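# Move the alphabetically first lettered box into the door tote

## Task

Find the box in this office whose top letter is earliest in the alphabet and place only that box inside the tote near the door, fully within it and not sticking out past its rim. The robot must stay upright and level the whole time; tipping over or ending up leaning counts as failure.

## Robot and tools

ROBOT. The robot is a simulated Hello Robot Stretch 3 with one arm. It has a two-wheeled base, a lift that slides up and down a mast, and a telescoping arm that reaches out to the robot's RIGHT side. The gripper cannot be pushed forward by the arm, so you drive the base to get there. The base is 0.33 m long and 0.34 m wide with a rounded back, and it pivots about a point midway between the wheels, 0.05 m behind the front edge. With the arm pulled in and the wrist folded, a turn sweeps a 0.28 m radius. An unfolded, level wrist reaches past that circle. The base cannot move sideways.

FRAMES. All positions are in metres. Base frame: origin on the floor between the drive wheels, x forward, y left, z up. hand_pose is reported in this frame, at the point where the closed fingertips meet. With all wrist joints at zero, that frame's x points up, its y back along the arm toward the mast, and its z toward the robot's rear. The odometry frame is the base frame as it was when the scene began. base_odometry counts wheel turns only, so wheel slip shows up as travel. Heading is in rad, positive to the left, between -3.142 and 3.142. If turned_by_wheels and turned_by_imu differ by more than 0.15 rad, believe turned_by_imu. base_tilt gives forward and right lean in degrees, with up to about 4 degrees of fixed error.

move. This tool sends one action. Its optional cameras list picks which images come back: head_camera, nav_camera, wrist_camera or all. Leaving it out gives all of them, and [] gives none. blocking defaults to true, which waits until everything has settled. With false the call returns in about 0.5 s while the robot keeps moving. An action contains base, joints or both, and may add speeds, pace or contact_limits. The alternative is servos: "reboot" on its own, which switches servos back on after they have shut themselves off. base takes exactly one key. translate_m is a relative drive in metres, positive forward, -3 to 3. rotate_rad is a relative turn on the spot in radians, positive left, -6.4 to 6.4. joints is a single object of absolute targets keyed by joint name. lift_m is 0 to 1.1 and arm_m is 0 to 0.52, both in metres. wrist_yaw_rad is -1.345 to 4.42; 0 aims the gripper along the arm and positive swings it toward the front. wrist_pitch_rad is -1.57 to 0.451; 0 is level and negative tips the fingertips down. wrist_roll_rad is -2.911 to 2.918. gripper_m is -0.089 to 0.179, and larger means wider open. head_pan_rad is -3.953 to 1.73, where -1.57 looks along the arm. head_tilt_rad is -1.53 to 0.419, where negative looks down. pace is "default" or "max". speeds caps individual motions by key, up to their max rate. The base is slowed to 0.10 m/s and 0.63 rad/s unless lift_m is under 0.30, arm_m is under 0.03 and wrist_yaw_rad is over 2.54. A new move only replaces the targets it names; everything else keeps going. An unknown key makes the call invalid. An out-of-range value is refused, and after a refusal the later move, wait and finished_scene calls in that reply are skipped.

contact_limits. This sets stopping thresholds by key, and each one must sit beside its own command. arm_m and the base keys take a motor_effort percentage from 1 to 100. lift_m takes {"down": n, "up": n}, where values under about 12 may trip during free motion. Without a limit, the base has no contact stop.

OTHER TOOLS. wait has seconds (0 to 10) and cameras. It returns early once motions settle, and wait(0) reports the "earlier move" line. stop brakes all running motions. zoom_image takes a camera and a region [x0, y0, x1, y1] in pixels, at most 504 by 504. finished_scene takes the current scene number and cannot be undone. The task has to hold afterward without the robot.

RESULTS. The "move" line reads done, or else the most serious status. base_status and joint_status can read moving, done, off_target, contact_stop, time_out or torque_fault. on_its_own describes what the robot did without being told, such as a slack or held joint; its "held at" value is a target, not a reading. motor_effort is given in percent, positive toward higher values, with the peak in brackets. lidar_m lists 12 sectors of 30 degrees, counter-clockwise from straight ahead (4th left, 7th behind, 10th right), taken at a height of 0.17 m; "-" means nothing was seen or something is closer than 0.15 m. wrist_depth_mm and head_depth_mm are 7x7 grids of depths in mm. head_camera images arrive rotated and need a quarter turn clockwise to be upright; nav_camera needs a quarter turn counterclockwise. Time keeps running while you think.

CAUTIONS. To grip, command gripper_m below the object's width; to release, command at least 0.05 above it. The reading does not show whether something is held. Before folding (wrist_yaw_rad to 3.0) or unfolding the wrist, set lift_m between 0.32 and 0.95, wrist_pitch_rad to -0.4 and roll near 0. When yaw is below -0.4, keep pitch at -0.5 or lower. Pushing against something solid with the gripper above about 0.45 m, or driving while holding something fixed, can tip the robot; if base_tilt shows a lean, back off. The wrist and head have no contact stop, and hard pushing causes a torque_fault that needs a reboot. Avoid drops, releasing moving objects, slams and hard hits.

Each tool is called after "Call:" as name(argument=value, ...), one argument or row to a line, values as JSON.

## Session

Call:
move(
)

Call:
move(
  joints={"head_pan_rad": 1.4, "head_tilt_rad": -0.4},
  cameras=["head_camera", "nav_camera"],
  pace="max",
)

Call:
move(
  joints={"head_pan_rad": -1.2, "head_tilt_rad": -0.4},
  cameras=["head_camera", "nav_camera"],
  pace="max",
)

Call:
move(
  joints={"head_pan_rad": -2.4, "head_tilt_rad": -0.4},
  cameras=["head_camera", "nav_camera"],
  pace="max",
)

Call:
move(
  joints={"head_pan_rad": -3.5, "head_tilt_rad": -0.4},
  cameras=["head_camera", "nav_camera"],
  pace="max",
)

Scene clock: 0.00 s.
base_odometry: x=+0.000 y=+0.000 heading=+0.000
turned_by_wheels: +0.000
turned_by_imu: +0.000
base_tilt: forward=+0.9 right=-0.2
lidar_m: 0.73 0.74 0.91 1.57 1.58 1.09 1.00 1.01 1.25 1.54 1.22 0.80
head_depth_mm: 701 706 707 708 713 715 717 / 694 695 699 700 704 705 708 / 685 688 690 693 698 698 701 / 681 682 686 687 689 690 695 / 672 677 677 680 684 684 688 / 668 669 675 675 676 679 681 / 661 664 667 668 668 671 676
base_status: not commanded
joint_positions: lift_m=+0.337 arm_m=+0.002 wrist_yaw_rad=+3.032 wrist_pitch_rad=-0.535 wrist_roll_rad=+0.000 gripper_m=+0.037 head_pan_rad=+0.000 head_tilt_rad=-0.002
joint_status: not commanded
measured_speeds: all 0
motor_effort: left_wheel=-0.6 right_wheel=+2.2 lift_m=+27.0 arm_m=-8.1 wrist_yaw_rad=+0.7 wrist_pitch_rad=+2.5 wrist_roll_rad=+0.8 gripper_m=-0.6 head_pan_rad=-0.2 head_tilt_rad=+6.5
hand_pose: x=+0.0015 y=+0.0602 z=+0.3248 quat_wxyz=(+0.224, +0.691, +0.150, +0.671) (m; base frame)
wrist_depth_mm: - 140 - - - - - / - 154 - - - - - / 961 179 854 960 918 930 - / 746 708 205 765 771 755 722 / 644 634 227 619 630 645 627 / 539 540 129 334 129 548 538 / 473 308 291 305 450 471 473
pictures: head_camera (sideways), nav_camera (sideways), wrist_camera
Images, in order (width x height): head_camera 896x504, nav_camera 672x504, wrist_camera 644x364.

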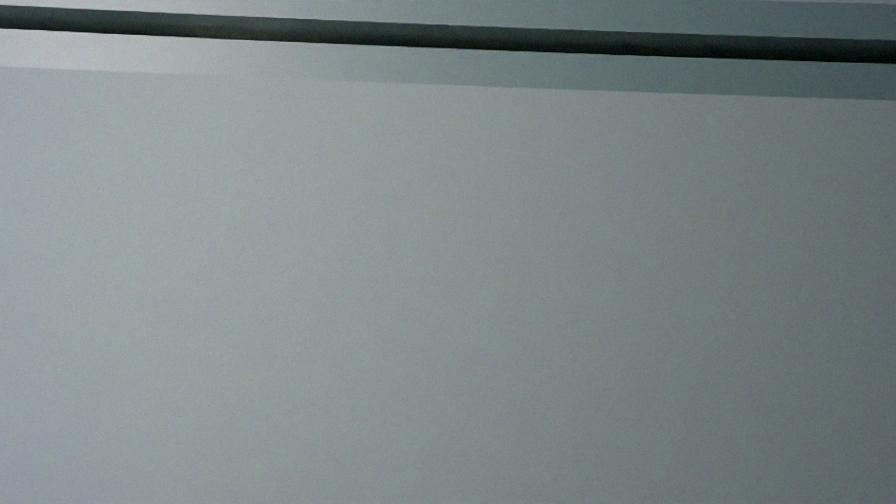

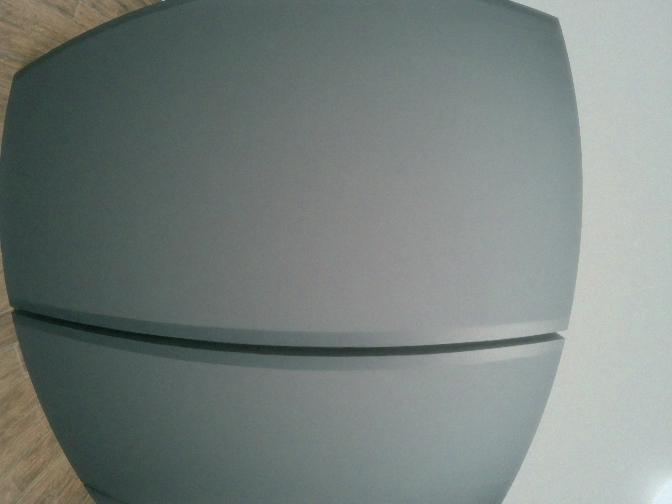

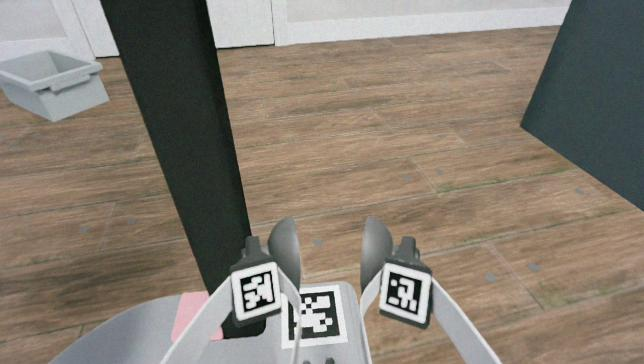

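Scene clock: 1.00 s.
move: done
base_odometry: x=+0.000 y=+0.000 heading=+0.000
turned_by_wheels: +0.000
turned_by_imu: +0.000
base_tilt: forward=+0.8 right=-0.2
lidar_m: 0.73 0.74 0.91 1.57 1.58 1.09 1.00 1.01 1.25 1.55 1.22 0.80
head_depth_mm: 1488 1610 1735 1895 2075 1792 1458 / 1462 1562 1696 1833 1996 1787 1444 / 1424 1535 1652 1795 1942 1788 1448 / 1403 1500 1612 1738 1890 1775 1441 / 1363 1451 1563 1682 1836 1768 1441 / 1327 1409 1508 1637 1773 1773 1442 / 1304 1388 1493 1598 1728 1769 1437
joint_positions: lift_m=+0.337 arm_m=+0.002 wrist_yaw_rad=+3.032 wrist_pitch_rad=-0.535 wrist_roll_rad=+0.000 gripper_m=+0.037 head_pan_rad=+1.431 head_tilt_rad=-0.399
joint_status: all done
motor_effort: left_wheel=-0.5(0.8) right_wheel=+2.3(2.6) lift_m=+27.3(27.6) arm_m=-11.0(11.0) wrist_yaw_rad=+1.0(1.4) wrist_pitch_rad=+2.6(2.6) wrist_roll_rad=+0.8(1.1) gripper_m=-0.1(0.9) head_pan_rad=-0.5(3.8) head_tilt_rad=-1.6(3.9)
hand_pose: x=+0.0015 y=+0.0602 z=+0.3248 quat_wxyz=(+0.224, +0.691, +0.150, +0.671) (m; base frame)
wrist_depth_mm: - 139 - - - - - / - 155 - - - - - / 942 179 884 941 957 933 - / 782 720 204 770 768 759 750 / 633 637 227 645 639 631 633 / 537 539 129 329 130 545 543 / 476 303 294 306 446 475 478
pictures: head_camera (sideways), nav_camera (sideways)

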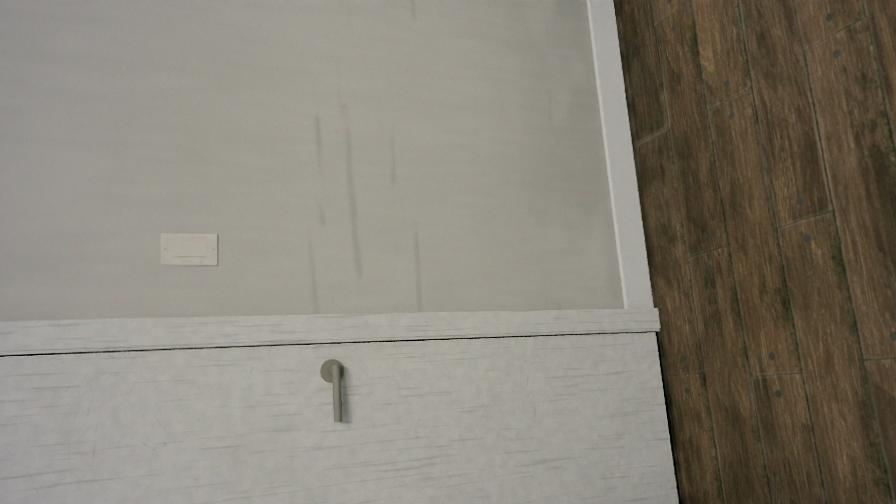

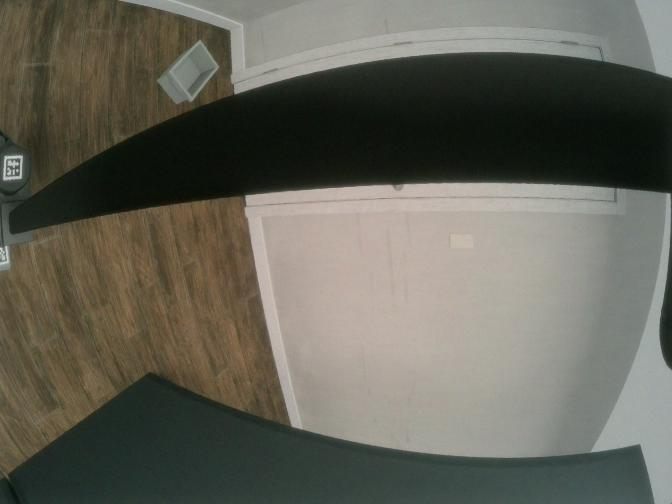

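Scene clock: 2.23 s.
move: done
base_odometry: x=+0.000 y=+0.000 heading=+0.000
turned_by_wheels: +0.000
turned_by_imu: +0.000
base_tilt: forward=+0.8 right=-0.2
lidar_m: 0.73 0.73 0.91 1.57 1.59 1.09 1.00 1.00 1.25 1.55 1.22 0.80
head_depth_mm: 1811 1926 2018 2200 2296 1782 1455 / 1858 1988 1987 1893 2120 1779 1446 / 1886 2017 1956 1984 2210 1782 1446 / 1930 2066 1950 2333 2107 1777 1441 / 1894 2010 1900 2279 2203 1778 1442 / 1514 1570 1614 1737 1830 1735 1441 / 1245 1281 1349 1384 1449 1517 1437
joint_positions: lift_m=+0.337 arm_m=+0.002 wrist_yaw_rad=+3.032 wrist_pitch_rad=-0.535 wrist_roll_rad=+0.000 gripper_m=+0.037 head_pan_rad=-1.245 head_tilt_rad=-0.400
joint_status: all done
motor_effort: left_wheel=-0.4(0.7) right_wheel=+2.1(3.0) lift_m=+27.8(28.1) arm_m=-14.5(14.5) wrist_yaw_rad=+1.1(1.3) wrist_pitch_rad=+2.6(2.6) wrist_roll_rad=+0.8(1.0) gripper_m=+0.1(1.2) head_pan_rad=+2.5(5.6) head_tilt_rad=-1.0(4.3)
hand_pose: x=+0.0015 y=+0.0602 z=+0.3248 quat_wxyz=(+0.224, +0.691, +0.150, +0.671) (m; base frame)
wrist_depth_mm: - 140 - - - - - / - 154 - - - - - / 938 179 882 971 959 952 - / 745 732 203 759 771 749 714 / 636 635 227 627 627 627 632 / 530 540 129 335 130 542 540 / 468 305 288 306 449 473 471
pictures: head_camera (sideways), nav_camera (sideways)

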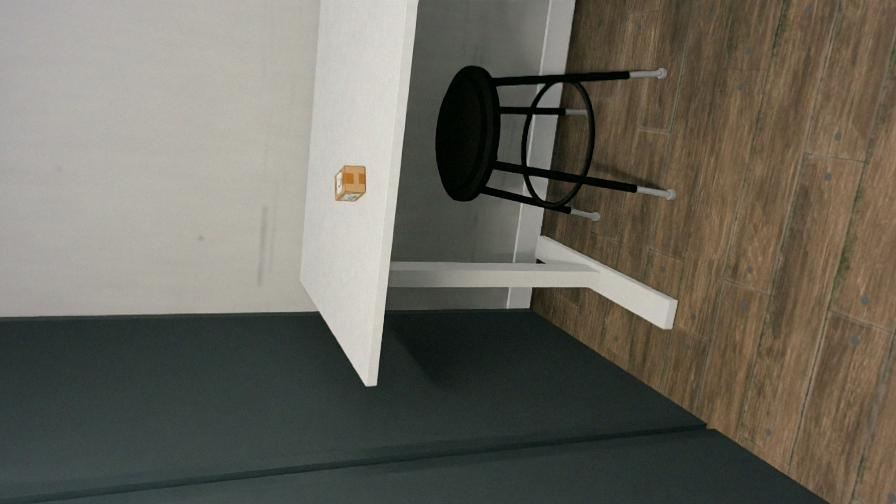

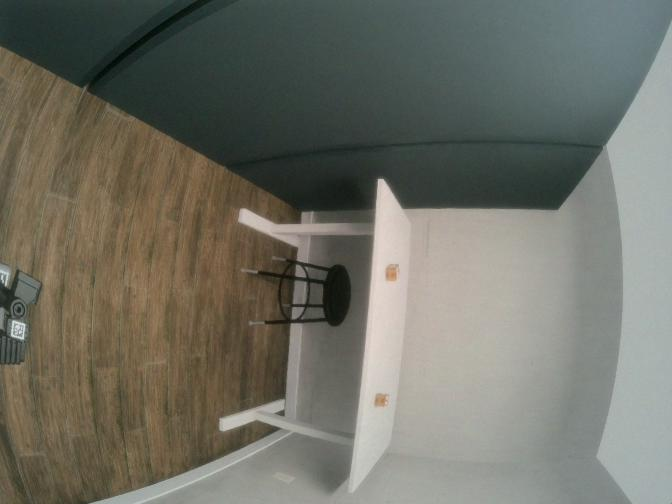

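Scene clock: 3.17 s.
move: done
base_odometry: x=+0.000 y=+0.000 heading=+0.000
turned_by_wheels: +0.000
turned_by_imu: +0.000
base_tilt: forward=+1.1 right=-0.3
lidar_m: 0.73 0.74 0.91 1.57 1.58 1.09 1.00 1.01 1.25 1.55 1.23 0.80
head_depth_mm: 876 922 979 1041 1110 1184 1284 / 925 982 1038 1109 1193 1282 1363 / 984 1047 1114 1194 1289 1394 1433 / 1047 1112 1200 1289 1405 1519 1446 / 1117 1194 1290 1407 1525 1661 1447 / 1205 1295 1401 1544 1698 1746 1445 / 1290 1408 1529 1686 1888 1759 1437
joint_positions: lift_m=+0.337 arm_m=+0.002 wrist_yaw_rad=+3.032 wrist_pitch_rad=-0.535 wrist_roll_rad=+0.000 gripper_m=+0.037 head_pan_rad=-2.448 head_tilt_rad=-0.400
joint_status: all done
motor_effort: left_wheel=-0.5(0.8) right_wheel=+2.1(2.6) lift_m=+28.2(28.7) arm_m=-16.7(17.4) wrist_yaw_rad=+0.5(1.1) wrist_pitch_rad=+2.1(2.8) wrist_roll_rad=+0.8(1.0) gripper_m=+0.4(1.3) head_pan_rad=+2.1(4.9) head_tilt_rad=-2.3(4.3)
hand_pose: x=+0.0015 y=+0.0602 z=+0.3248 quat_wxyz=(+0.224, +0.691, +0.150, +0.671) (m; base frame)
wrist_depth_mm: - 140 - - - - - / - 155 - - - - - / 932 178 861 968 948 915 - / 761 734 204 772 745 757 732 / 635 628 227 636 636 632 634 / 531 542 128 333 130 544 543 / 474 304 294 308 449 471 473
pictures: head_camera (sideways), nav_camera (sideways)

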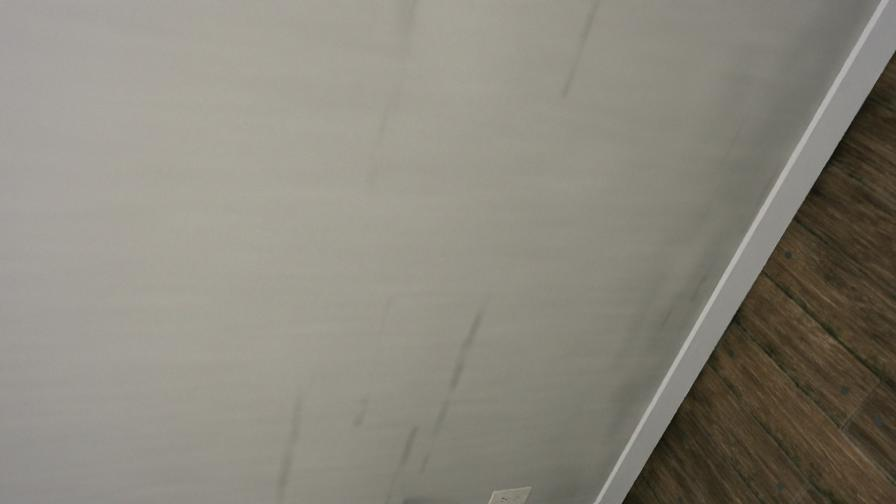

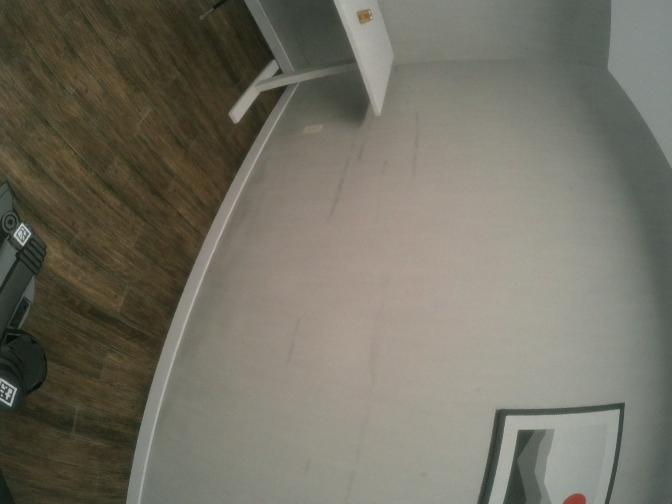

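Scene clock: 4.07 s.
move: done
base_odometry: x=+0.000 y=+0.000 heading=+0.000
turned_by_wheels: +0.000
turned_by_imu: +0.000
base_tilt: forward=+0.9 right=+0.0
lidar_m: 0.73 0.73 0.91 1.57 1.58 1.09 1.00 1.01 1.25 1.55 1.23 0.80
head_depth_mm: 1131 1230 1336 1482 1637 1725 1452 / 1074 1158 1259 1371 1522 1668 1453 / 1018 1094 1182 1291 1408 1561 1451 / 971 1035 1113 1209 1315 1450 1456 / 925 986 1060 1142 1232 1351 1410 / 871 942 1003 1082 1163 1263 1365 / 838 897 956 1023 1099 1190 1295
joint_positions: lift_m=+0.337 arm_m=+0.002 wrist_yaw_rad=+3.032 wrist_pitch_rad=-0.535 wrist_roll_rad=+0.000 gripper_m=+0.037 head_pan_rad=-3.548 head_tilt_rad=-0.400
joint_status: all done
motor_effort: left_wheel=-0.2(0.7) right_wheel=+1.7(2.6) lift_m=+28.6(28.8) arm_m=-19.5(19.8) wrist_yaw_rad=+0.5(1.4) wrist_pitch_rad=+2.3(2.6) wrist_roll_rad=+0.8(1.1) gripper_m=+0.3(1.5) head_pan_rad=+1.4(4.9) head_tilt_rad=-2.1(5.1)
hand_pose: x=+0.0015 y=+0.0602 z=+0.3248 quat_wxyz=(+0.224, +0.691, +0.150, +0.671) (m; base frame)
wrist_depth_mm: - 140 - - - - - / - 155 - - - - - / 937 180 872 969 971 923 - / 747 741 204 757 760 763 752 / 645 653 228 632 648 622 619 / 546 539 129 333 130 534 534 / 471 308 292 308 446 476 470
pictures: head_camera (sideways), nav_camera (sideways)

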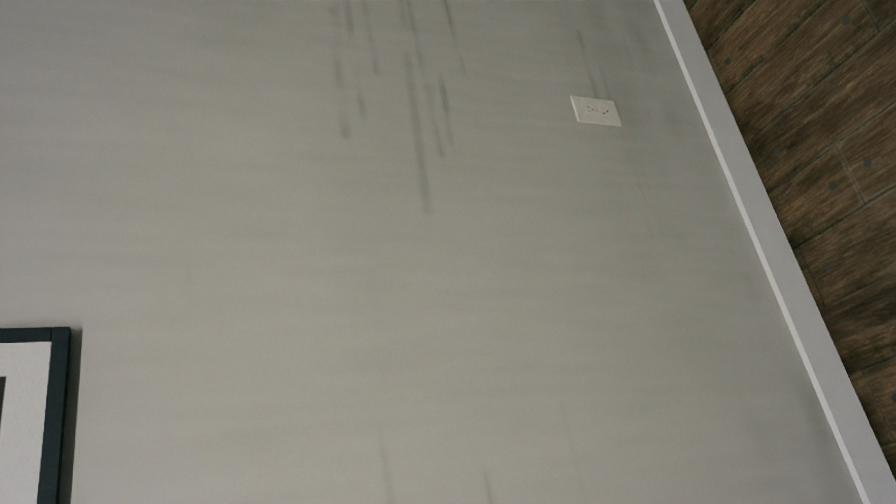

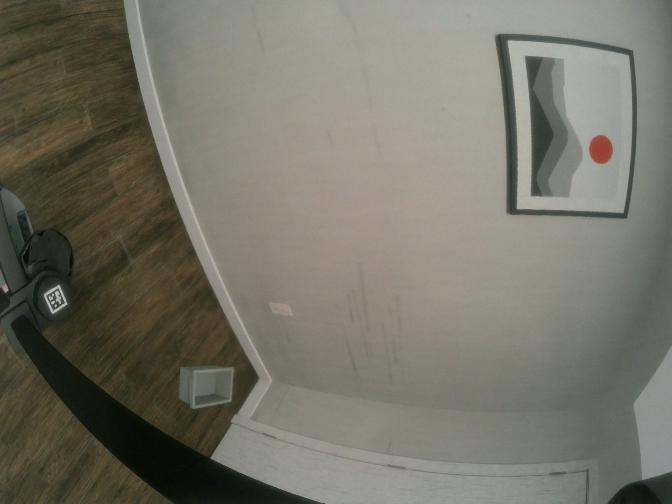

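Call:
move(
  joints={"head_pan_rad": -1.45, "head_tilt_rad": -0.35},
  cameras=["head_camera"],
  pace="max",
)

Scene clock: 21.43 s.
move: done
base_odometry: x=+0.000 y=+0.000 heading=+0.000
turned_by_wheels: +0.000
turned_by_imu: +0.001
base_tilt: forward=+1.1 right=-0.2
lidar_m: 0.73 0.74 0.91 1.57 1.58 1.09 1.00 1.01 1.25 1.55 1.23 0.80
head_depth_mm: 1842 1973 2042 2243 2345 1884 1506 / 1861 1976 2071 2250 2351 1877 1520 / 1870 1999 2084 1776 2268 1871 1502 / 1903 2016 2111 1777 2359 1843 1506 / 1908 2037 2106 2314 2371 1851 1495 / 1916 2048 2124 2252 2241 1861 1494 / 1769 1811 1846 1803 1940 1784 1482
joint_positions: lift_m=+0.337 arm_m=+0.002 wrist_yaw_rad=+3.032 wrist_pitch_rad=-0.535 wrist_roll_rad=+0.000 gripper_m=+0.037 head_pan_rad=-1.402 head_tilt_rad=-0.354
joint_status: all done
motor_effort: left_wheel=-0.7(0.7) right_wheel=+2.1(2.7) lift_m=+31.0(31.0) arm_m=-21.7(22.4) wrist_yaw_rad=+1.1(1.4) wrist_pitch_rad=+2.7(2.7) wrist_roll_rad=+0.9(1.1) gripper_m=-0.8(0.8) head_pan_rad=-2.6(5.0) head_tilt_rad=+3.9(5.9)
hand_pose: x=+0.0015 y=+0.0602 z=+0.3248 quat_wxyz=(+0.224, +0.691, +0.150, +0.671) (m; base frame)
wrist_depth_mm: - 140 - - - - - / - 154 - - - - - / 938 180 869 948 947 938 - / 754 736 204 764 760 759 721 / 636 633 228 640 637 639 628 / 544 544 129 330 130 540 548 / 473 306 291 304 452 473 478
pictures: head_camera (sideways)

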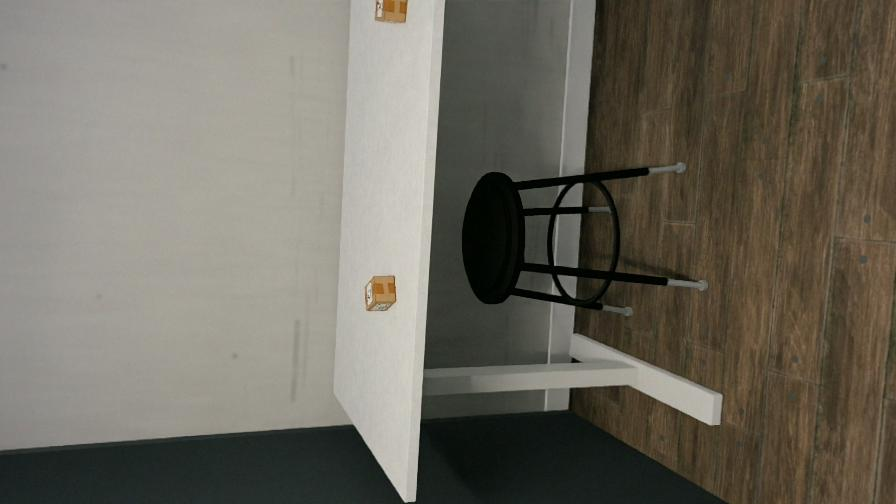

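Call:
zoom_image(
  camera="head_camera",
  region=[356, 270, 404, 318],
)

Call:
zoom_image(
  camera="head_camera",
  region=[366, 0, 414, 32],
)

Scaled by 10.500 from the camera's 896x504 image, which has a finer 1280x720 frame.

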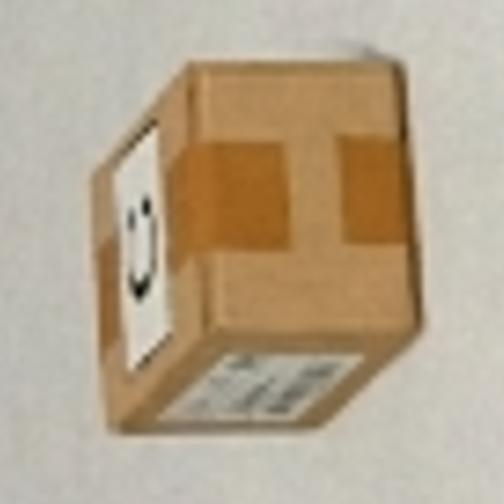

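Scaled by 10.500 from the camera's 896x504 image, which has a finer 1280x720 frame.

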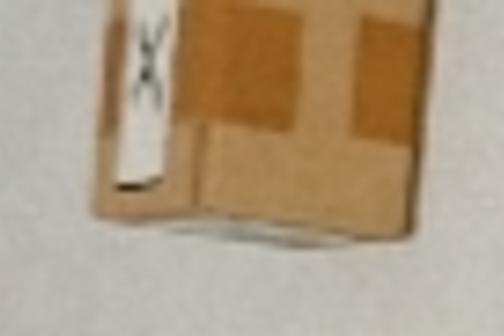

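Call:
move(
  base={"rotate_rad": 1.33},
  joints={"lift_m": 0.29, "wrist_pitch_rad": -0.4, "head_pan_rad": 0.4, "head_tilt_rad": -0.5},
  pace="max",
  cameras=["head_camera"],
)

Call:
move(
  base={"translate_m": 1.19},
  joints={"head_pan_rad": -0.9, "head_tilt_rad": -0.4},
  pace="max",
  cameras=[],
)

Call:
move(
  base={"rotate_rad": -1.105},
  pace="max",
  cameras=[],
)

Scene clock: 35.87 s.
move: done
base_odometry: x=+0.000 y=+0.000 heading=+1.330
turned_by_wheels: +1.330
turned_by_imu: +1.325
base_tilt: forward=+0.8 right=+0.0
lidar_m: 1.58 1.57 1.27 1.01 1.00 1.08 1.64 1.55 0.93 0.74 0.73 0.79
head_depth_mm: 1327 1439 1560 1716 1882 1638 1355 / 1320 1439 1560 1731 1883 1615 1345 / 1329 1443 1572 1732 1875 1609 1340 / 1334 1447 1591 1741 1901 1606 1351 / 1356 1462 1610 1779 1917 1606 1338 / 1355 1473 1621 1792 1939 1568 1341 / 1374 1489 1639 1824 1936 1520 1336
base_status: done
joint_positions: lift_m=+0.290 arm_m=+0.002 wrist_yaw_rad=+3.032 wrist_pitch_rad=-0.421 wrist_roll_rad=+0.000 gripper_m=+0.037 head_pan_rad=+0.415 head_tilt_rad=-0.498
joint_status: all done
measured_speeds: translate_m=+0.000 rotate_rad=+0.000 lift_m=+0.000 arm_m=+0.000 wrist_yaw_rad=+0.000 wrist_pitch_rad=+0.000 wrist_roll_rad=+0.000 head_pan_rad=-0.024 head_tilt_rad=+0.000
motor_effort: left_wheel=-8.0(17.0) right_wheel=+10.1(16.1) lift_m=+22.7(29.8) arm_m=-21.8(22.7) wrist_yaw_rad=+0.8(1.1) wrist_pitch_rad=+3.8(6.2) wrist_roll_rad=+0.8(1.1) gripper_m=-0.3(1.5) head_pan_rad=-2.1(5.7) head_tilt_rad=-4.0(4.1)
hand_pose: x=+0.0032 y=+0.0759 z=+0.3020 quat_wxyz=(+0.186, +0.698, +0.110, +0.683) (m; base frame)
wrist_depth_mm: 782 135 962 - - - - / 822 148 - - - - - / 890 163 973 - - - - / 827 735 209 823 830 818 833 / 660 637 200 663 666 666 648 / 549 540 131 319 130 548 539 / 454 288 248 286 434 470 464
pictures: head_camera (sideways)

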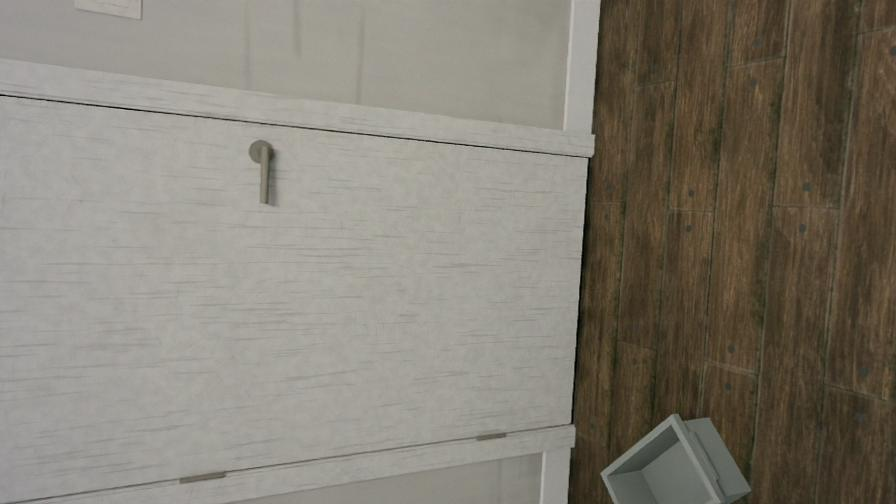

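Scene clock: 41.20 s.
move: done
base_odometry: x=+0.284 y=+1.155 heading=+1.330
turned_by_wheels: +0.000
turned_by_imu: -0.001
base_tilt: forward=+0.9 right=+0.0
lidar_m: 0.51 0.50 0.53 0.79 1.47 1.58 2.38 0.72 0.53 0.74 1.35 0.64
head_depth_mm: 2780 2988 3175 3299 2337 1803 1454 / 2726 2971 3162 3330 2327 1781 1450 / 1735 1939 2141 2521 2273 1796 1448 / 1310 1402 1540 1682 1854 1726 1447 / 1039 1101 1172 1250 1353 1459 1408 / 859 900 951 1002 1058 1131 1206 / 736 764 799 834 876 923 972
base_status: done
joint_positions: lift_m=+0.290 arm_m=+0.002 wrist_yaw_rad=+3.032 wrist_pitch_rad=-0.421 wrist_roll_rad=+0.000 gripper_m=+0.037 head_pan_rad=-0.901 head_tilt_rad=-0.399
joint_status: all done
motor_effort: left_wheel=+6.6(11.8) right_wheel=+2.2(20.0) lift_m=+31.3(31.7) arm_m=-18.0(21.9) wrist_yaw_rad=+1.2(1.4) wrist_pitch_rad=+3.6(4.1) wrist_roll_rad=+1.0(1.1) gripper_m=+0.2(1.4) head_pan_rad=+2.2(5.8) head_tilt_rad=+2.7(5.4)
hand_pose: x=+0.0032 y=+0.0760 z=+0.3021 quat_wxyz=(+0.185, +0.698, +0.110, +0.683) (m; base frame)
wrist_depth_mm: - 135 - 991 683 517 429 / - 149 - - 735 519 434 / - 163 988 - 737 541 452 / 819 744 208 825 791 576 478 / 646 632 201 661 665 603 482 / 546 538 131 315 130 550 502 / 467 287 248 288 440 463 465
pictures: none

Scene clock: 43.00 s.
move: done
base_odometry: x=+0.284 y=+1.155 heading=+0.225
turned_by_wheels: -1.105
turned_by_imu: -1.100
base_tilt: forward=+1.0 right=-0.2
lidar_m: 1.53 0.67 0.51 0.50 0.53 0.75 1.46 1.55 2.25 0.82 0.53 0.70
head_depth_mm: 419 444 478 528 603 700 838 / 453 478 505 535 572 622 689 / 493 522 555 594 637 687 745 / 541 575 617 662 717 779 861 / 598 642 692 752 823 910 1015 / 671 726 801 2781 2092 1725 1398 / 3157 3314 3535 3242 2264 1758 1444
base_status: done
joint_positions: lift_m=+0.290 arm_m=+0.002 wrist_yaw_rad=+3.032 wrist_pitch_rad=-0.421 wrist_roll_rad=+0.000 gripper_m=+0.037 head_pan_rad=-0.900 head_tilt_rad=-0.399
motor_effort: left_wheel=+8.6(18.7) right_wheel=-9.0(14.1) lift_m=+30.6(31.4) arm_m=-21.1(22.3) wrist_yaw_rad=+0.6(1.3) wrist_pitch_rad=+3.4(3.9) wrist_roll_rad=+0.9(1.0) gripper_m=+0.3(1.3) head_pan_rad=+3.0(3.8) head_tilt_rad=+3.4(3.9)
hand_pose: x=+0.0032 y=+0.0760 z=+0.3021 quat_wxyz=(+0.185, +0.698, +0.110, +0.683) (m; base frame)
wrist_depth_mm: 475 135 493 504 511 511 525 / 516 149 536 549 555 557 564 / 564 164 559 601 610 605 605 / 602 179 209 654 651 668 677 / 661 637 202 649 663 651 662 / 554 544 131 316 130 550 546 / 471 291 248 288 440 472 463
pictures: none

Call:
move(
  joints={"head_pan_rad": 0.0, "head_tilt_rad": -0.4},
  pace="max",
  cameras=["head_camera", "nav_camera"],
)

Scene clock: 49.27 s.
move: done
base_odometry: x=+0.284 y=+1.155 heading=+0.225
turned_by_wheels: +0.000
turned_by_imu: +0.001
base_tilt: forward=+1.1 right=-0.3
lidar_m: 1.52 0.67 0.51 0.50 0.54 0.75 1.46 1.55 2.25 0.83 0.53 0.70
head_depth_mm: 2783 2951 3209 3323 2319 1794 1457 / 2818 3002 3229 3129 2329 1779 1449 / 2841 3100 3305 3273 2285 1784 1451 / 2670 2955 3222 3091 2299 1772 1442 / 1723 1810 1906 2054 2111 1765 1442 / 1289 1347 1384 1457 1522 1587 1434 / 1024 1050 1087 1124 1158 1207 1246
joint_positions: lift_m=+0.290 arm_m=+0.002 wrist_yaw_rad=+3.032 wrist_pitch_rad=-0.421 wrist_roll_rad=+0.000 gripper_m=+0.037 head_pan_rad=+0.023 head_tilt_rad=-0.399
joint_status: all done
motor_effort: left_wheel=+8.6(8.8) right_wheel=-8.6(9.5) lift_m=+28.5(29.2) arm_m=-16.6(18.1) wrist_yaw_rad=+0.7(1.4) wrist_pitch_rad=+3.7(3.8) wrist_roll_rad=+0.9(1.1) gripper_m=+0.0(1.5) head_pan_rad=+0.9(4.5) head_tilt_rad=+1.6(4.0)
hand_pose: x=+0.0032 y=+0.0760 z=+0.3021 quat_wxyz=(+0.185, +0.698, +0.110, +0.683) (m; base frame)
wrist_depth_mm: 479 136 496 503 515 514 516 / 527 148 530 553 541 552 563 / 558 163 575 607 598 609 617 / 611 180 209 662 672 653 673 / 647 628 201 651 652 648 658 / 534 551 131 315 130 550 550 / 459 289 246 288 437 463 460
pictures: head_camera (sideways), nav_camera (sideways)

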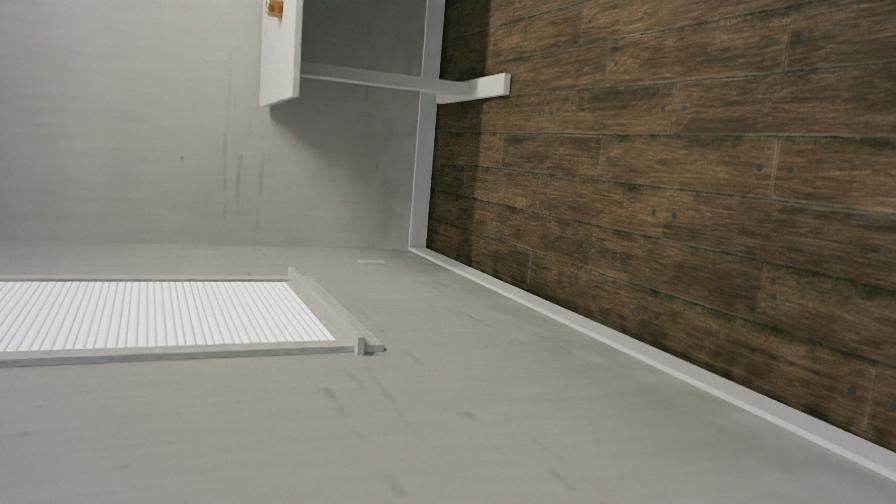

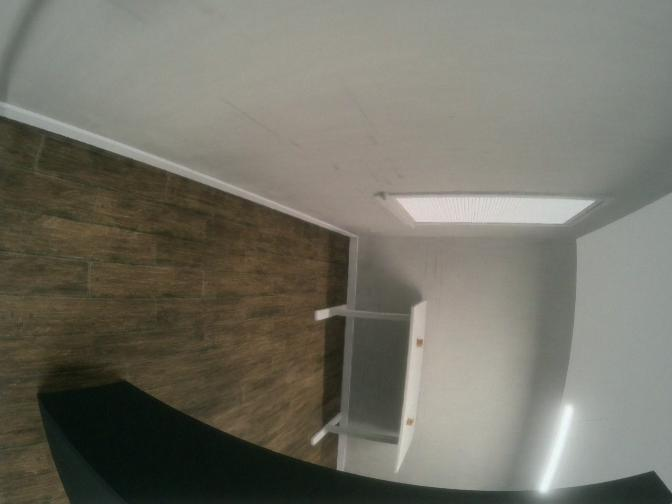

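Call:
move(
  base={"translate_m": 1.3},
  joints={"head_pan_rad": -0.9, "head_tilt_rad": -0.4},
  pace="max",
  cameras=["head_camera", "nav_camera"],
)

Scene clock: 60.43 s.
move: done
base_odometry: x=+1.552 y=+1.446 heading=+0.225
turned_by_wheels: +0.000
turned_by_imu: -0.001
base_tilt: forward=+0.9 right=+0.0
lidar_m: 1.24 0.54 0.42 0.41 0.43 0.63 2.13 0.79 1.53 2.88 2.23 1.58
head_depth_mm: 3243 3466 3648 3316 2343 1796 1453 / 2858 3182 3520 3363 2317 1785 1445 / 2667 2865 3056 3229 2294 1761 1447 / 2415 2586 2280 2773 2298 1767 1448 / 2209 2370 2152 2698 2275 1751 1438 / 2056 2169 1923 2503 2288 1760 1433 / 1930 2028 1903 2285 2285 1758 1435
base_status: done
joint_positions: lift_m=+0.290 arm_m=+0.002 wrist_yaw_rad=+3.032 wrist_pitch_rad=-0.420 wrist_roll_rad=+0.000 gripper_m=+0.037 head_pan_rad=-0.900 head_tilt_rad=-0.399
joint_status: all done
motor_effort: left_wheel=+1.9(19.6) right_wheel=+4.5(10.1) lift_m=+24.3(27.3) arm_m=-6.3(13.4) wrist_yaw_rad=+0.7(1.4) wrist_pitch_rad=+3.5(4.0) wrist_roll_rad=+0.9(1.3) gripper_m=-0.3(1.4) head_pan_rad=+3.0(4.4) head_tilt_rad=-0.2(3.7)
hand_pose: x=+0.0032 y=+0.0760 z=+0.3021 quat_wxyz=(+0.185, +0.698, +0.110, +0.683) (m; base frame)
wrist_depth_mm: 404 135 407 419 421 424 425 / 442 148 438 453 456 464 465 / 482 164 473 487 495 494 506 / 526 511 209 533 541 553 550 / 562 560 201 562 578 597 610 / 545 546 131 318 130 551 543 / 460 286 246 285 433 469 465
pictures: head_camera (sideways), nav_camera (sideways)

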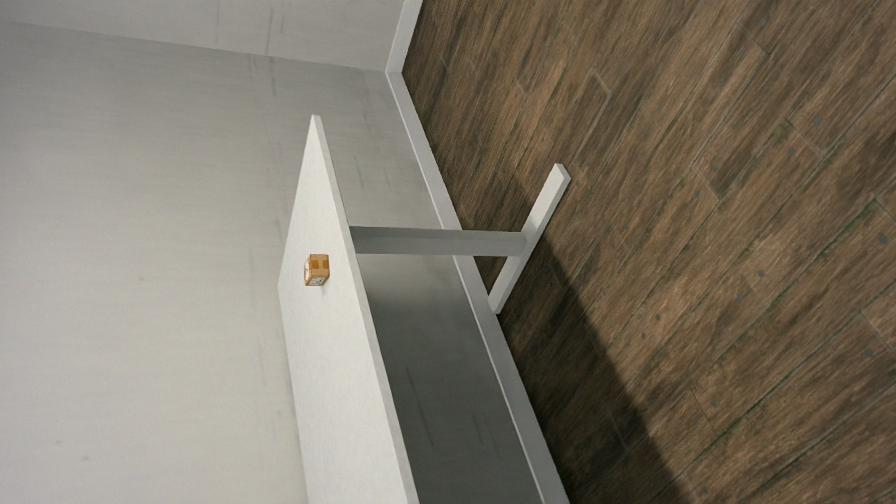

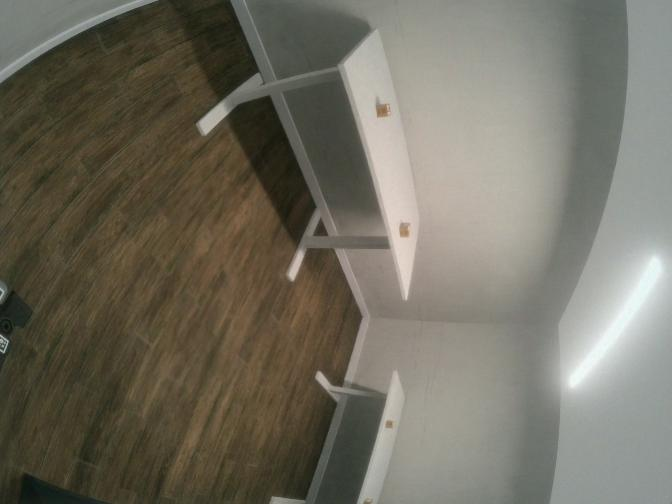

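Call:
zoom_image(
  camera="head_camera",
  region=[295, 246, 343, 294],
)

Call:
move(
  base={"rotate_rad": -1.303},
  joints={"head_pan_rad": 0.45, "head_tilt_rad": -0.4},
  pace="max",
  cameras=["head_camera"],
)

Scaled by 10.500 from the camera's 896x504 image, which has a finer 1280x720 frame.

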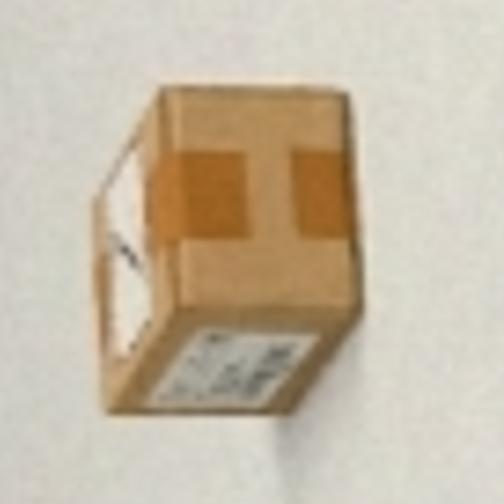

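Scene clock: 69.77 s.
move: done
base_odometry: x=+1.552 y=+1.446 heading=-1.078
turned_by_wheels: -1.303
turned_by_imu: -1.297
base_tilt: forward=+1.0 right=-0.1
lidar_m: 3.02 2.21 1.58 0.71 0.45 0.41 0.41 0.50 0.99 0.96 0.79 1.53
head_depth_mm: 2884 3175 3579 3303 2335 1791 1449 / 2617 2900 3117 3255 2318 1782 1445 / 2435 2634 2291 2929 2323 1768 1443 / 2244 2411 2166 2787 2313 1774 1456 / 2099 2259 1932 2585 2317 1786 1451 / 1975 2086 1922 2391 2282 1766 1430 / 1845 1948 1896 2181 2261 1752 1443
base_status: done
joint_positions: lift_m=+0.290 arm_m=+0.002 wrist_yaw_rad=+3.032 wrist_pitch_rad=-0.420 wrist_roll_rad=+0.000 gripper_m=+0.037 head_pan_rad=+0.466 head_tilt_rad=-0.399
joint_status: all done
measured_speeds: translate_m=+0.000 rotate_rad=+0.000 lift_m=+0.000 arm_m=+0.000 wrist_yaw_rad=+0.000 wrist_pitch_rad=+0.000 wrist_roll_rad=+0.000 head_pan_rad=-0.024 head_tilt_rad=+0.000
motor_effort: left_wheel=+10.0(17.3) right_wheel=-7.5(15.8) lift_m=+22.2(23.2) arm_m=-12.3(12.5) wrist_yaw_rad=+0.4(1.4) wrist_pitch_rad=+3.6(3.9) wrist_roll_rad=+0.7(1.1) gripper_m=+0.3(1.3) head_pan_rad=-2.9(4.0) head_tilt_rad=-1.6(4.5)
hand_pose: x=+0.0032 y=+0.0760 z=+0.3021 quat_wxyz=(+0.185, +0.698, +0.110, +0.683) (m; base frame)
wrist_depth_mm: 389 135 788 - - - - / 409 148 844 - - - - / 413 164 853 - - - - / 416 489 207 824 838 843 821 / 424 514 202 644 645 652 650 / 428 519 131 318 129 546 551 / 426 288 247 290 436 463 470
pictures: head_camera (sideways)

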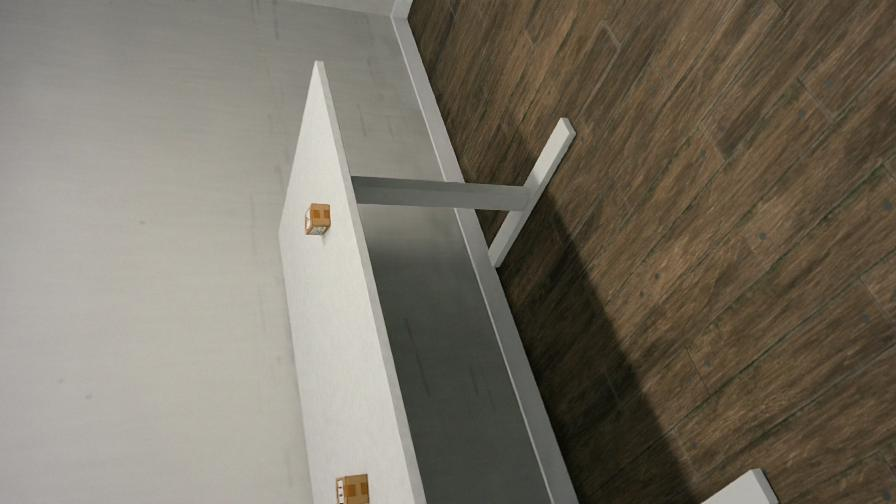

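Call:
zoom_image(
  camera="head_camera",
  region=[328, 464, 380, 504],
)

Call:
move(
  base={"translate_m": 1.25},
  joints={"head_pan_rad": 0.55, "head_tilt_rad": -0.4},
  pace="max",
  cameras=["head_camera", "nav_camera"],
)

Scaled by 9.692 from the camera's 896x504 image, which has a finer 1280x720 frame.

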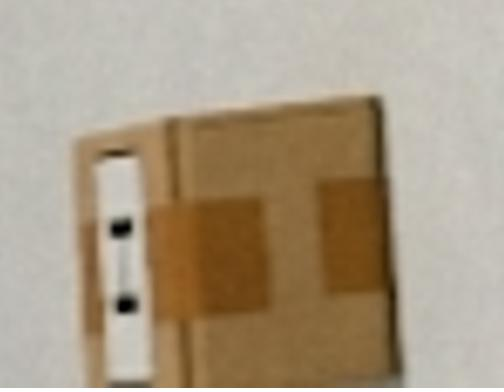

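Scene clock: 78.50 s.
move: done
base_odometry: x=+2.144 y=+0.345 heading=-1.077
turned_by_wheels: +0.000
turned_by_imu: +0.000
base_tilt: forward=+1.0 right=-0.1
lidar_m: 1.78 1.74 1.22 1.36 1.37 1.57 1.58 1.15 1.38 1.02 1.56 1.87
head_depth_mm: 2033 2225 2432 2663 2347 1784 1455 / 1890 2053 2225 2456 2323 1791 1449 / 1777 1882 2055 2257 2300 1769 1444 / 1647 1777 1900 2060 2182 1764 1445 / 1555 1661 1785 1114 2057 1766 1405 / 1472 1563 1671 1107 1429 1609 1448 / 1395 1471 1552 1101 1790 1760 1431
base_status: done
joint_positions: lift_m=+0.290 arm_m=+0.002 wrist_yaw_rad=+3.032 wrist_pitch_rad=-0.420 wrist_roll_rad=+0.000 gripper_m=+0.037 head_pan_rad=+0.550 head_tilt_rad=-0.400
joint_status: all done
motor_effort: left_wheel=+11.4(18.0) right_wheel=-4.8(10.6) lift_m=+21.3(21.5) arm_m=-21.6(22.6) wrist_yaw_rad=+0.8(1.4) wrist_pitch_rad=+3.6(3.9) wrist_roll_rad=+0.7(1.1) gripper_m=+0.0(1.4) head_pan_rad=+2.7(5.3) head_tilt_rad=-0.2(3.8)
hand_pose: x=+0.0032 y=+0.0760 z=+0.3021 quat_wxyz=(+0.185, +0.698, +0.110, +0.683) (m; base frame)
wrist_depth_mm: - 136 - - - - - / - 148 - - - - - / - 163 977 - - - - / 827 743 207 814 828 816 836 / 653 628 200 646 651 673 657 / 548 546 131 317 130 553 546 / 466 286 249 294 437 472 472
pictures: head_camera (sideways), nav_camera (sideways)

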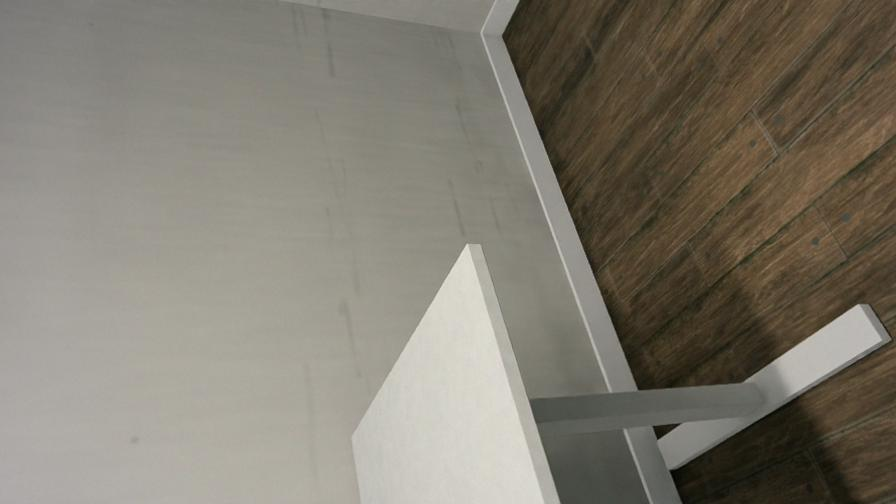

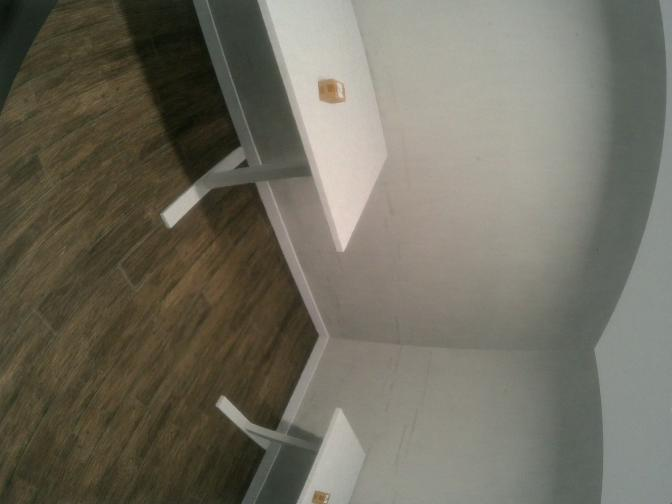

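Call:
move(
  joints={"head_pan_rad": 1.15, "head_tilt_rad": -0.4},
  pace="max",
  cameras=["head_camera"],
)

Call:
move(
  joints={"head_pan_rad": -0.2, "head_tilt_rad": -0.4},
  pace="max",
  cameras=["head_camera"],
)

Scene clock: 83.57 s.
move: done
base_odometry: x=+2.144 y=+0.345 heading=-1.077
turned_by_wheels: +0.000
turned_by_imu: +0.001
base_tilt: forward=+0.8 right=+0.0
lidar_m: 1.78 1.74 1.22 1.35 1.37 1.57 1.59 1.14 1.37 1.03 1.55 1.86
head_depth_mm: 1353 1449 1532 1129 1319 1499 1423 / 1347 1437 1532 1129 1821 1778 1447 / 1348 1447 1537 1056 1815 1767 1448 / 1348 1452 1534 1122 1828 1765 1451 / 1361 1449 1543 1111 1841 1776 1444 / 1360 1446 1546 1113 1831 1762 1436 / 1360 1457 1539 1098 1839 1763 1436
joint_positions: lift_m=+0.290 arm_m=+0.002 wrist_yaw_rad=+3.032 wrist_pitch_rad=-0.420 wrist_roll_rad=+0.000 gripper_m=+0.037 head_pan_rad=+1.166 head_tilt_rad=-0.400
joint_status: all done
motor_effort: left_wheel=+11.4(11.4) right_wheel=-5.1(5.1) lift_m=+27.5(27.5) arm_m=-21.5(21.7) wrist_yaw_rad=+1.0(1.2) wrist_pitch_rad=+3.4(3.8) wrist_roll_rad=+0.7(1.1) gripper_m=+0.5(0.7) head_pan_rad=+2.3(4.6) head_tilt_rad=-1.4(5.0)
hand_pose: x=+0.0032 y=+0.0760 z=+0.3021 quat_wxyz=(+0.185, +0.698, +0.110, +0.683) (m; base frame)
wrist_depth_mm: - 135 - - - - - / - 149 - - - - - / - 163 957 - - - - / 843 743 208 829 853 818 828 / 666 623 201 663 649 650 653 / 545 535 131 316 130 546 546 / 460 285 247 291 440 474 465
pictures: head_camera (sideways)

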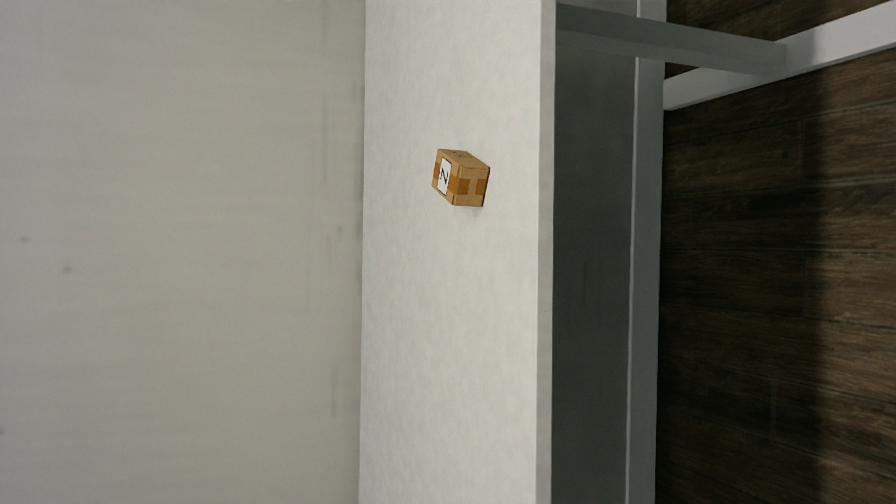

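Scene clock: 84.57 s.
move: done
base_odometry: x=+2.144 y=+0.345 heading=-1.077
turned_by_wheels: +0.000
turned_by_imu: +0.000
base_tilt: forward=+1.1 right=-0.2
lidar_m: 1.78 1.74 1.22 1.35 1.36 1.57 1.58 1.15 1.37 1.02 1.56 1.86
head_depth_mm: 1837 1937 2065 1694 2305 1796 1454 / 1842 1986 2088 1681 2320 1781 1453 / 1887 2023 2123 1806 2327 1771 1441 / 1943 2073 2170 1788 2295 1764 1444 / 1969 2100 2223 1917 2193 1770 1448 / 1995 2146 2306 2491 2294 1766 1438 / 2035 2199 2370 2579 2267 1752 1430
joint_positions: lift_m=+0.290 arm_m=+0.002 wrist_yaw_rad=+3.032 wrist_pitch_rad=-0.420 wrist_roll_rad=+0.000 gripper_m=+0.037 head_pan_rad=-0.220 head_tilt_rad=-0.400
joint_status: all done
motor_effort: left_wheel=+11.4(11.5) right_wheel=-4.5(5.0) lift_m=+28.6(28.9) arm_m=-21.3(21.8) wrist_yaw_rad=+0.6(1.4) wrist_pitch_rad=+3.7(3.9) wrist_roll_rad=+0.9(1.0) gripper_m=-0.2(1.1) head_pan_rad=-0.6(4.7) head_tilt_rad=-1.1(4.5)
hand_pose: x=+0.0032 y=+0.0760 z=+0.3021 quat_wxyz=(+0.185, +0.698, +0.110, +0.683) (m; base frame)
wrist_depth_mm: - 136 - - - - - / - 149 - - - - - / - 163 969 - - - - / 818 744 209 827 799 813 826 / 657 626 202 678 661 653 653 / 546 542 132 315 130 543 548 / 467 286 249 292 436 461 468
pictures: head_camera (sideways)

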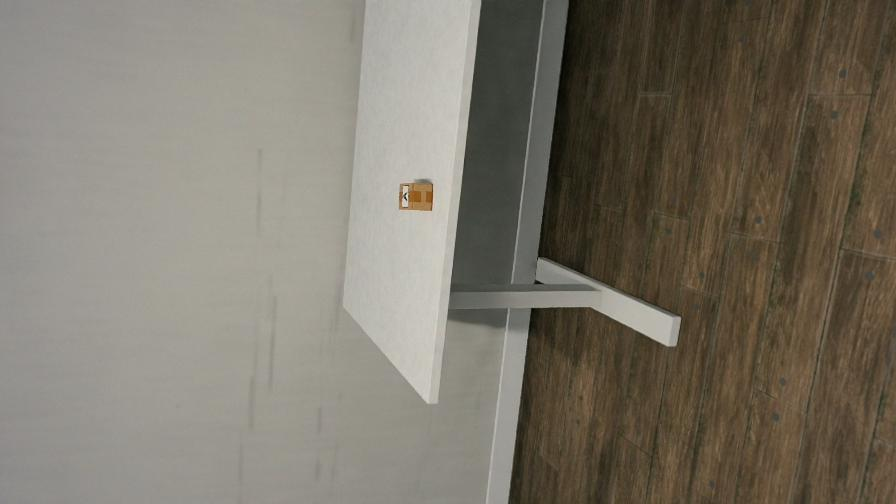

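Call:
zoom_image(
  camera="head_camera",
  region=[394, 174, 440, 220],
)

Call:
move(
  joints={"head_pan_rad": -0.75, "head_tilt_rad": -0.4},
  pace="max",
  cameras=["head_camera"],
)

Scaled by 10.957 from the camera's 896x504 image, which has a finer 1280x720 frame.

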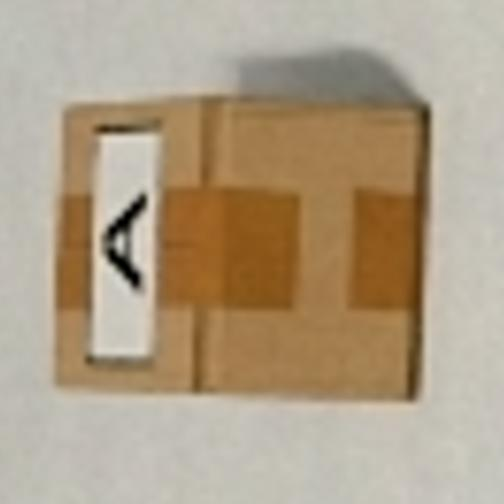

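Scene clock: 88.03 s.
move: done
base_odometry: x=+2.144 y=+0.345 heading=-1.077
turned_by_wheels: +0.000
turned_by_imu: +0.001
base_tilt: forward=+0.9 right=+0.1
lidar_m: 1.78 1.74 1.22 1.35 1.37 1.57 1.58 1.15 1.37 1.02 1.56 1.86
head_depth_mm: 2096 2235 1777 1624 1738 1736 1458 / 2058 2246 2426 2212 2175 1767 1449 / 2032 2206 2340 2009 2208 1766 1450 / 1994 2140 2254 2486 2299 1770 1442 / 1950 2085 2169 1782 2296 1760 1451 / 1871 2005 2105 1774 2284 1770 1442 / 1817 1951 2057 1639 2268 1764 1437
joint_positions: lift_m=+0.290 arm_m=+0.002 wrist_yaw_rad=+3.032 wrist_pitch_rad=-0.420 wrist_roll_rad=+0.000 gripper_m=+0.037 head_pan_rad=-0.757 head_tilt_rad=-0.400
joint_status: all done
motor_effort: left_wheel=+11.1(11.5) right_wheel=-4.6(4.9) lift_m=+31.9(32.2) arm_m=-21.3(21.6) wrist_yaw_rad=+1.0(1.2) wrist_pitch_rad=+3.6(3.8) wrist_roll_rad=+0.8(0.9) gripper_m=-0.1(0.9) head_pan_rad=-1.8(4.1) head_tilt_rad=-0.5(3.4)
hand_pose: x=+0.0032 y=+0.0760 z=+0.3021 quat_wxyz=(+0.185, +0.698, +0.110, +0.683) (m; base frame)
wrist_depth_mm: - 136 - - - - - / - 149 - - - - - / - 163 973 - - - - / 820 762 208 829 813 836 844 / 640 636 201 674 662 661 660 / 541 540 131 318 129 552 545 / 460 288 250 288 433 461 464
pictures: head_camera (sideways)

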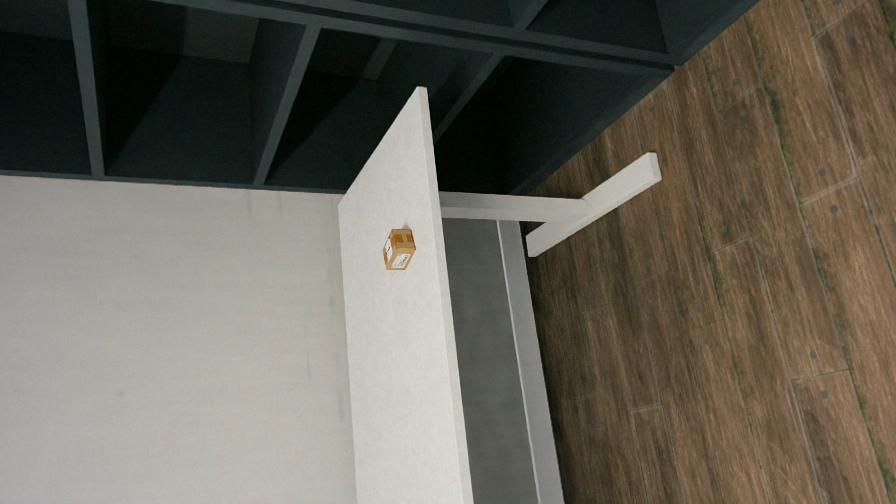

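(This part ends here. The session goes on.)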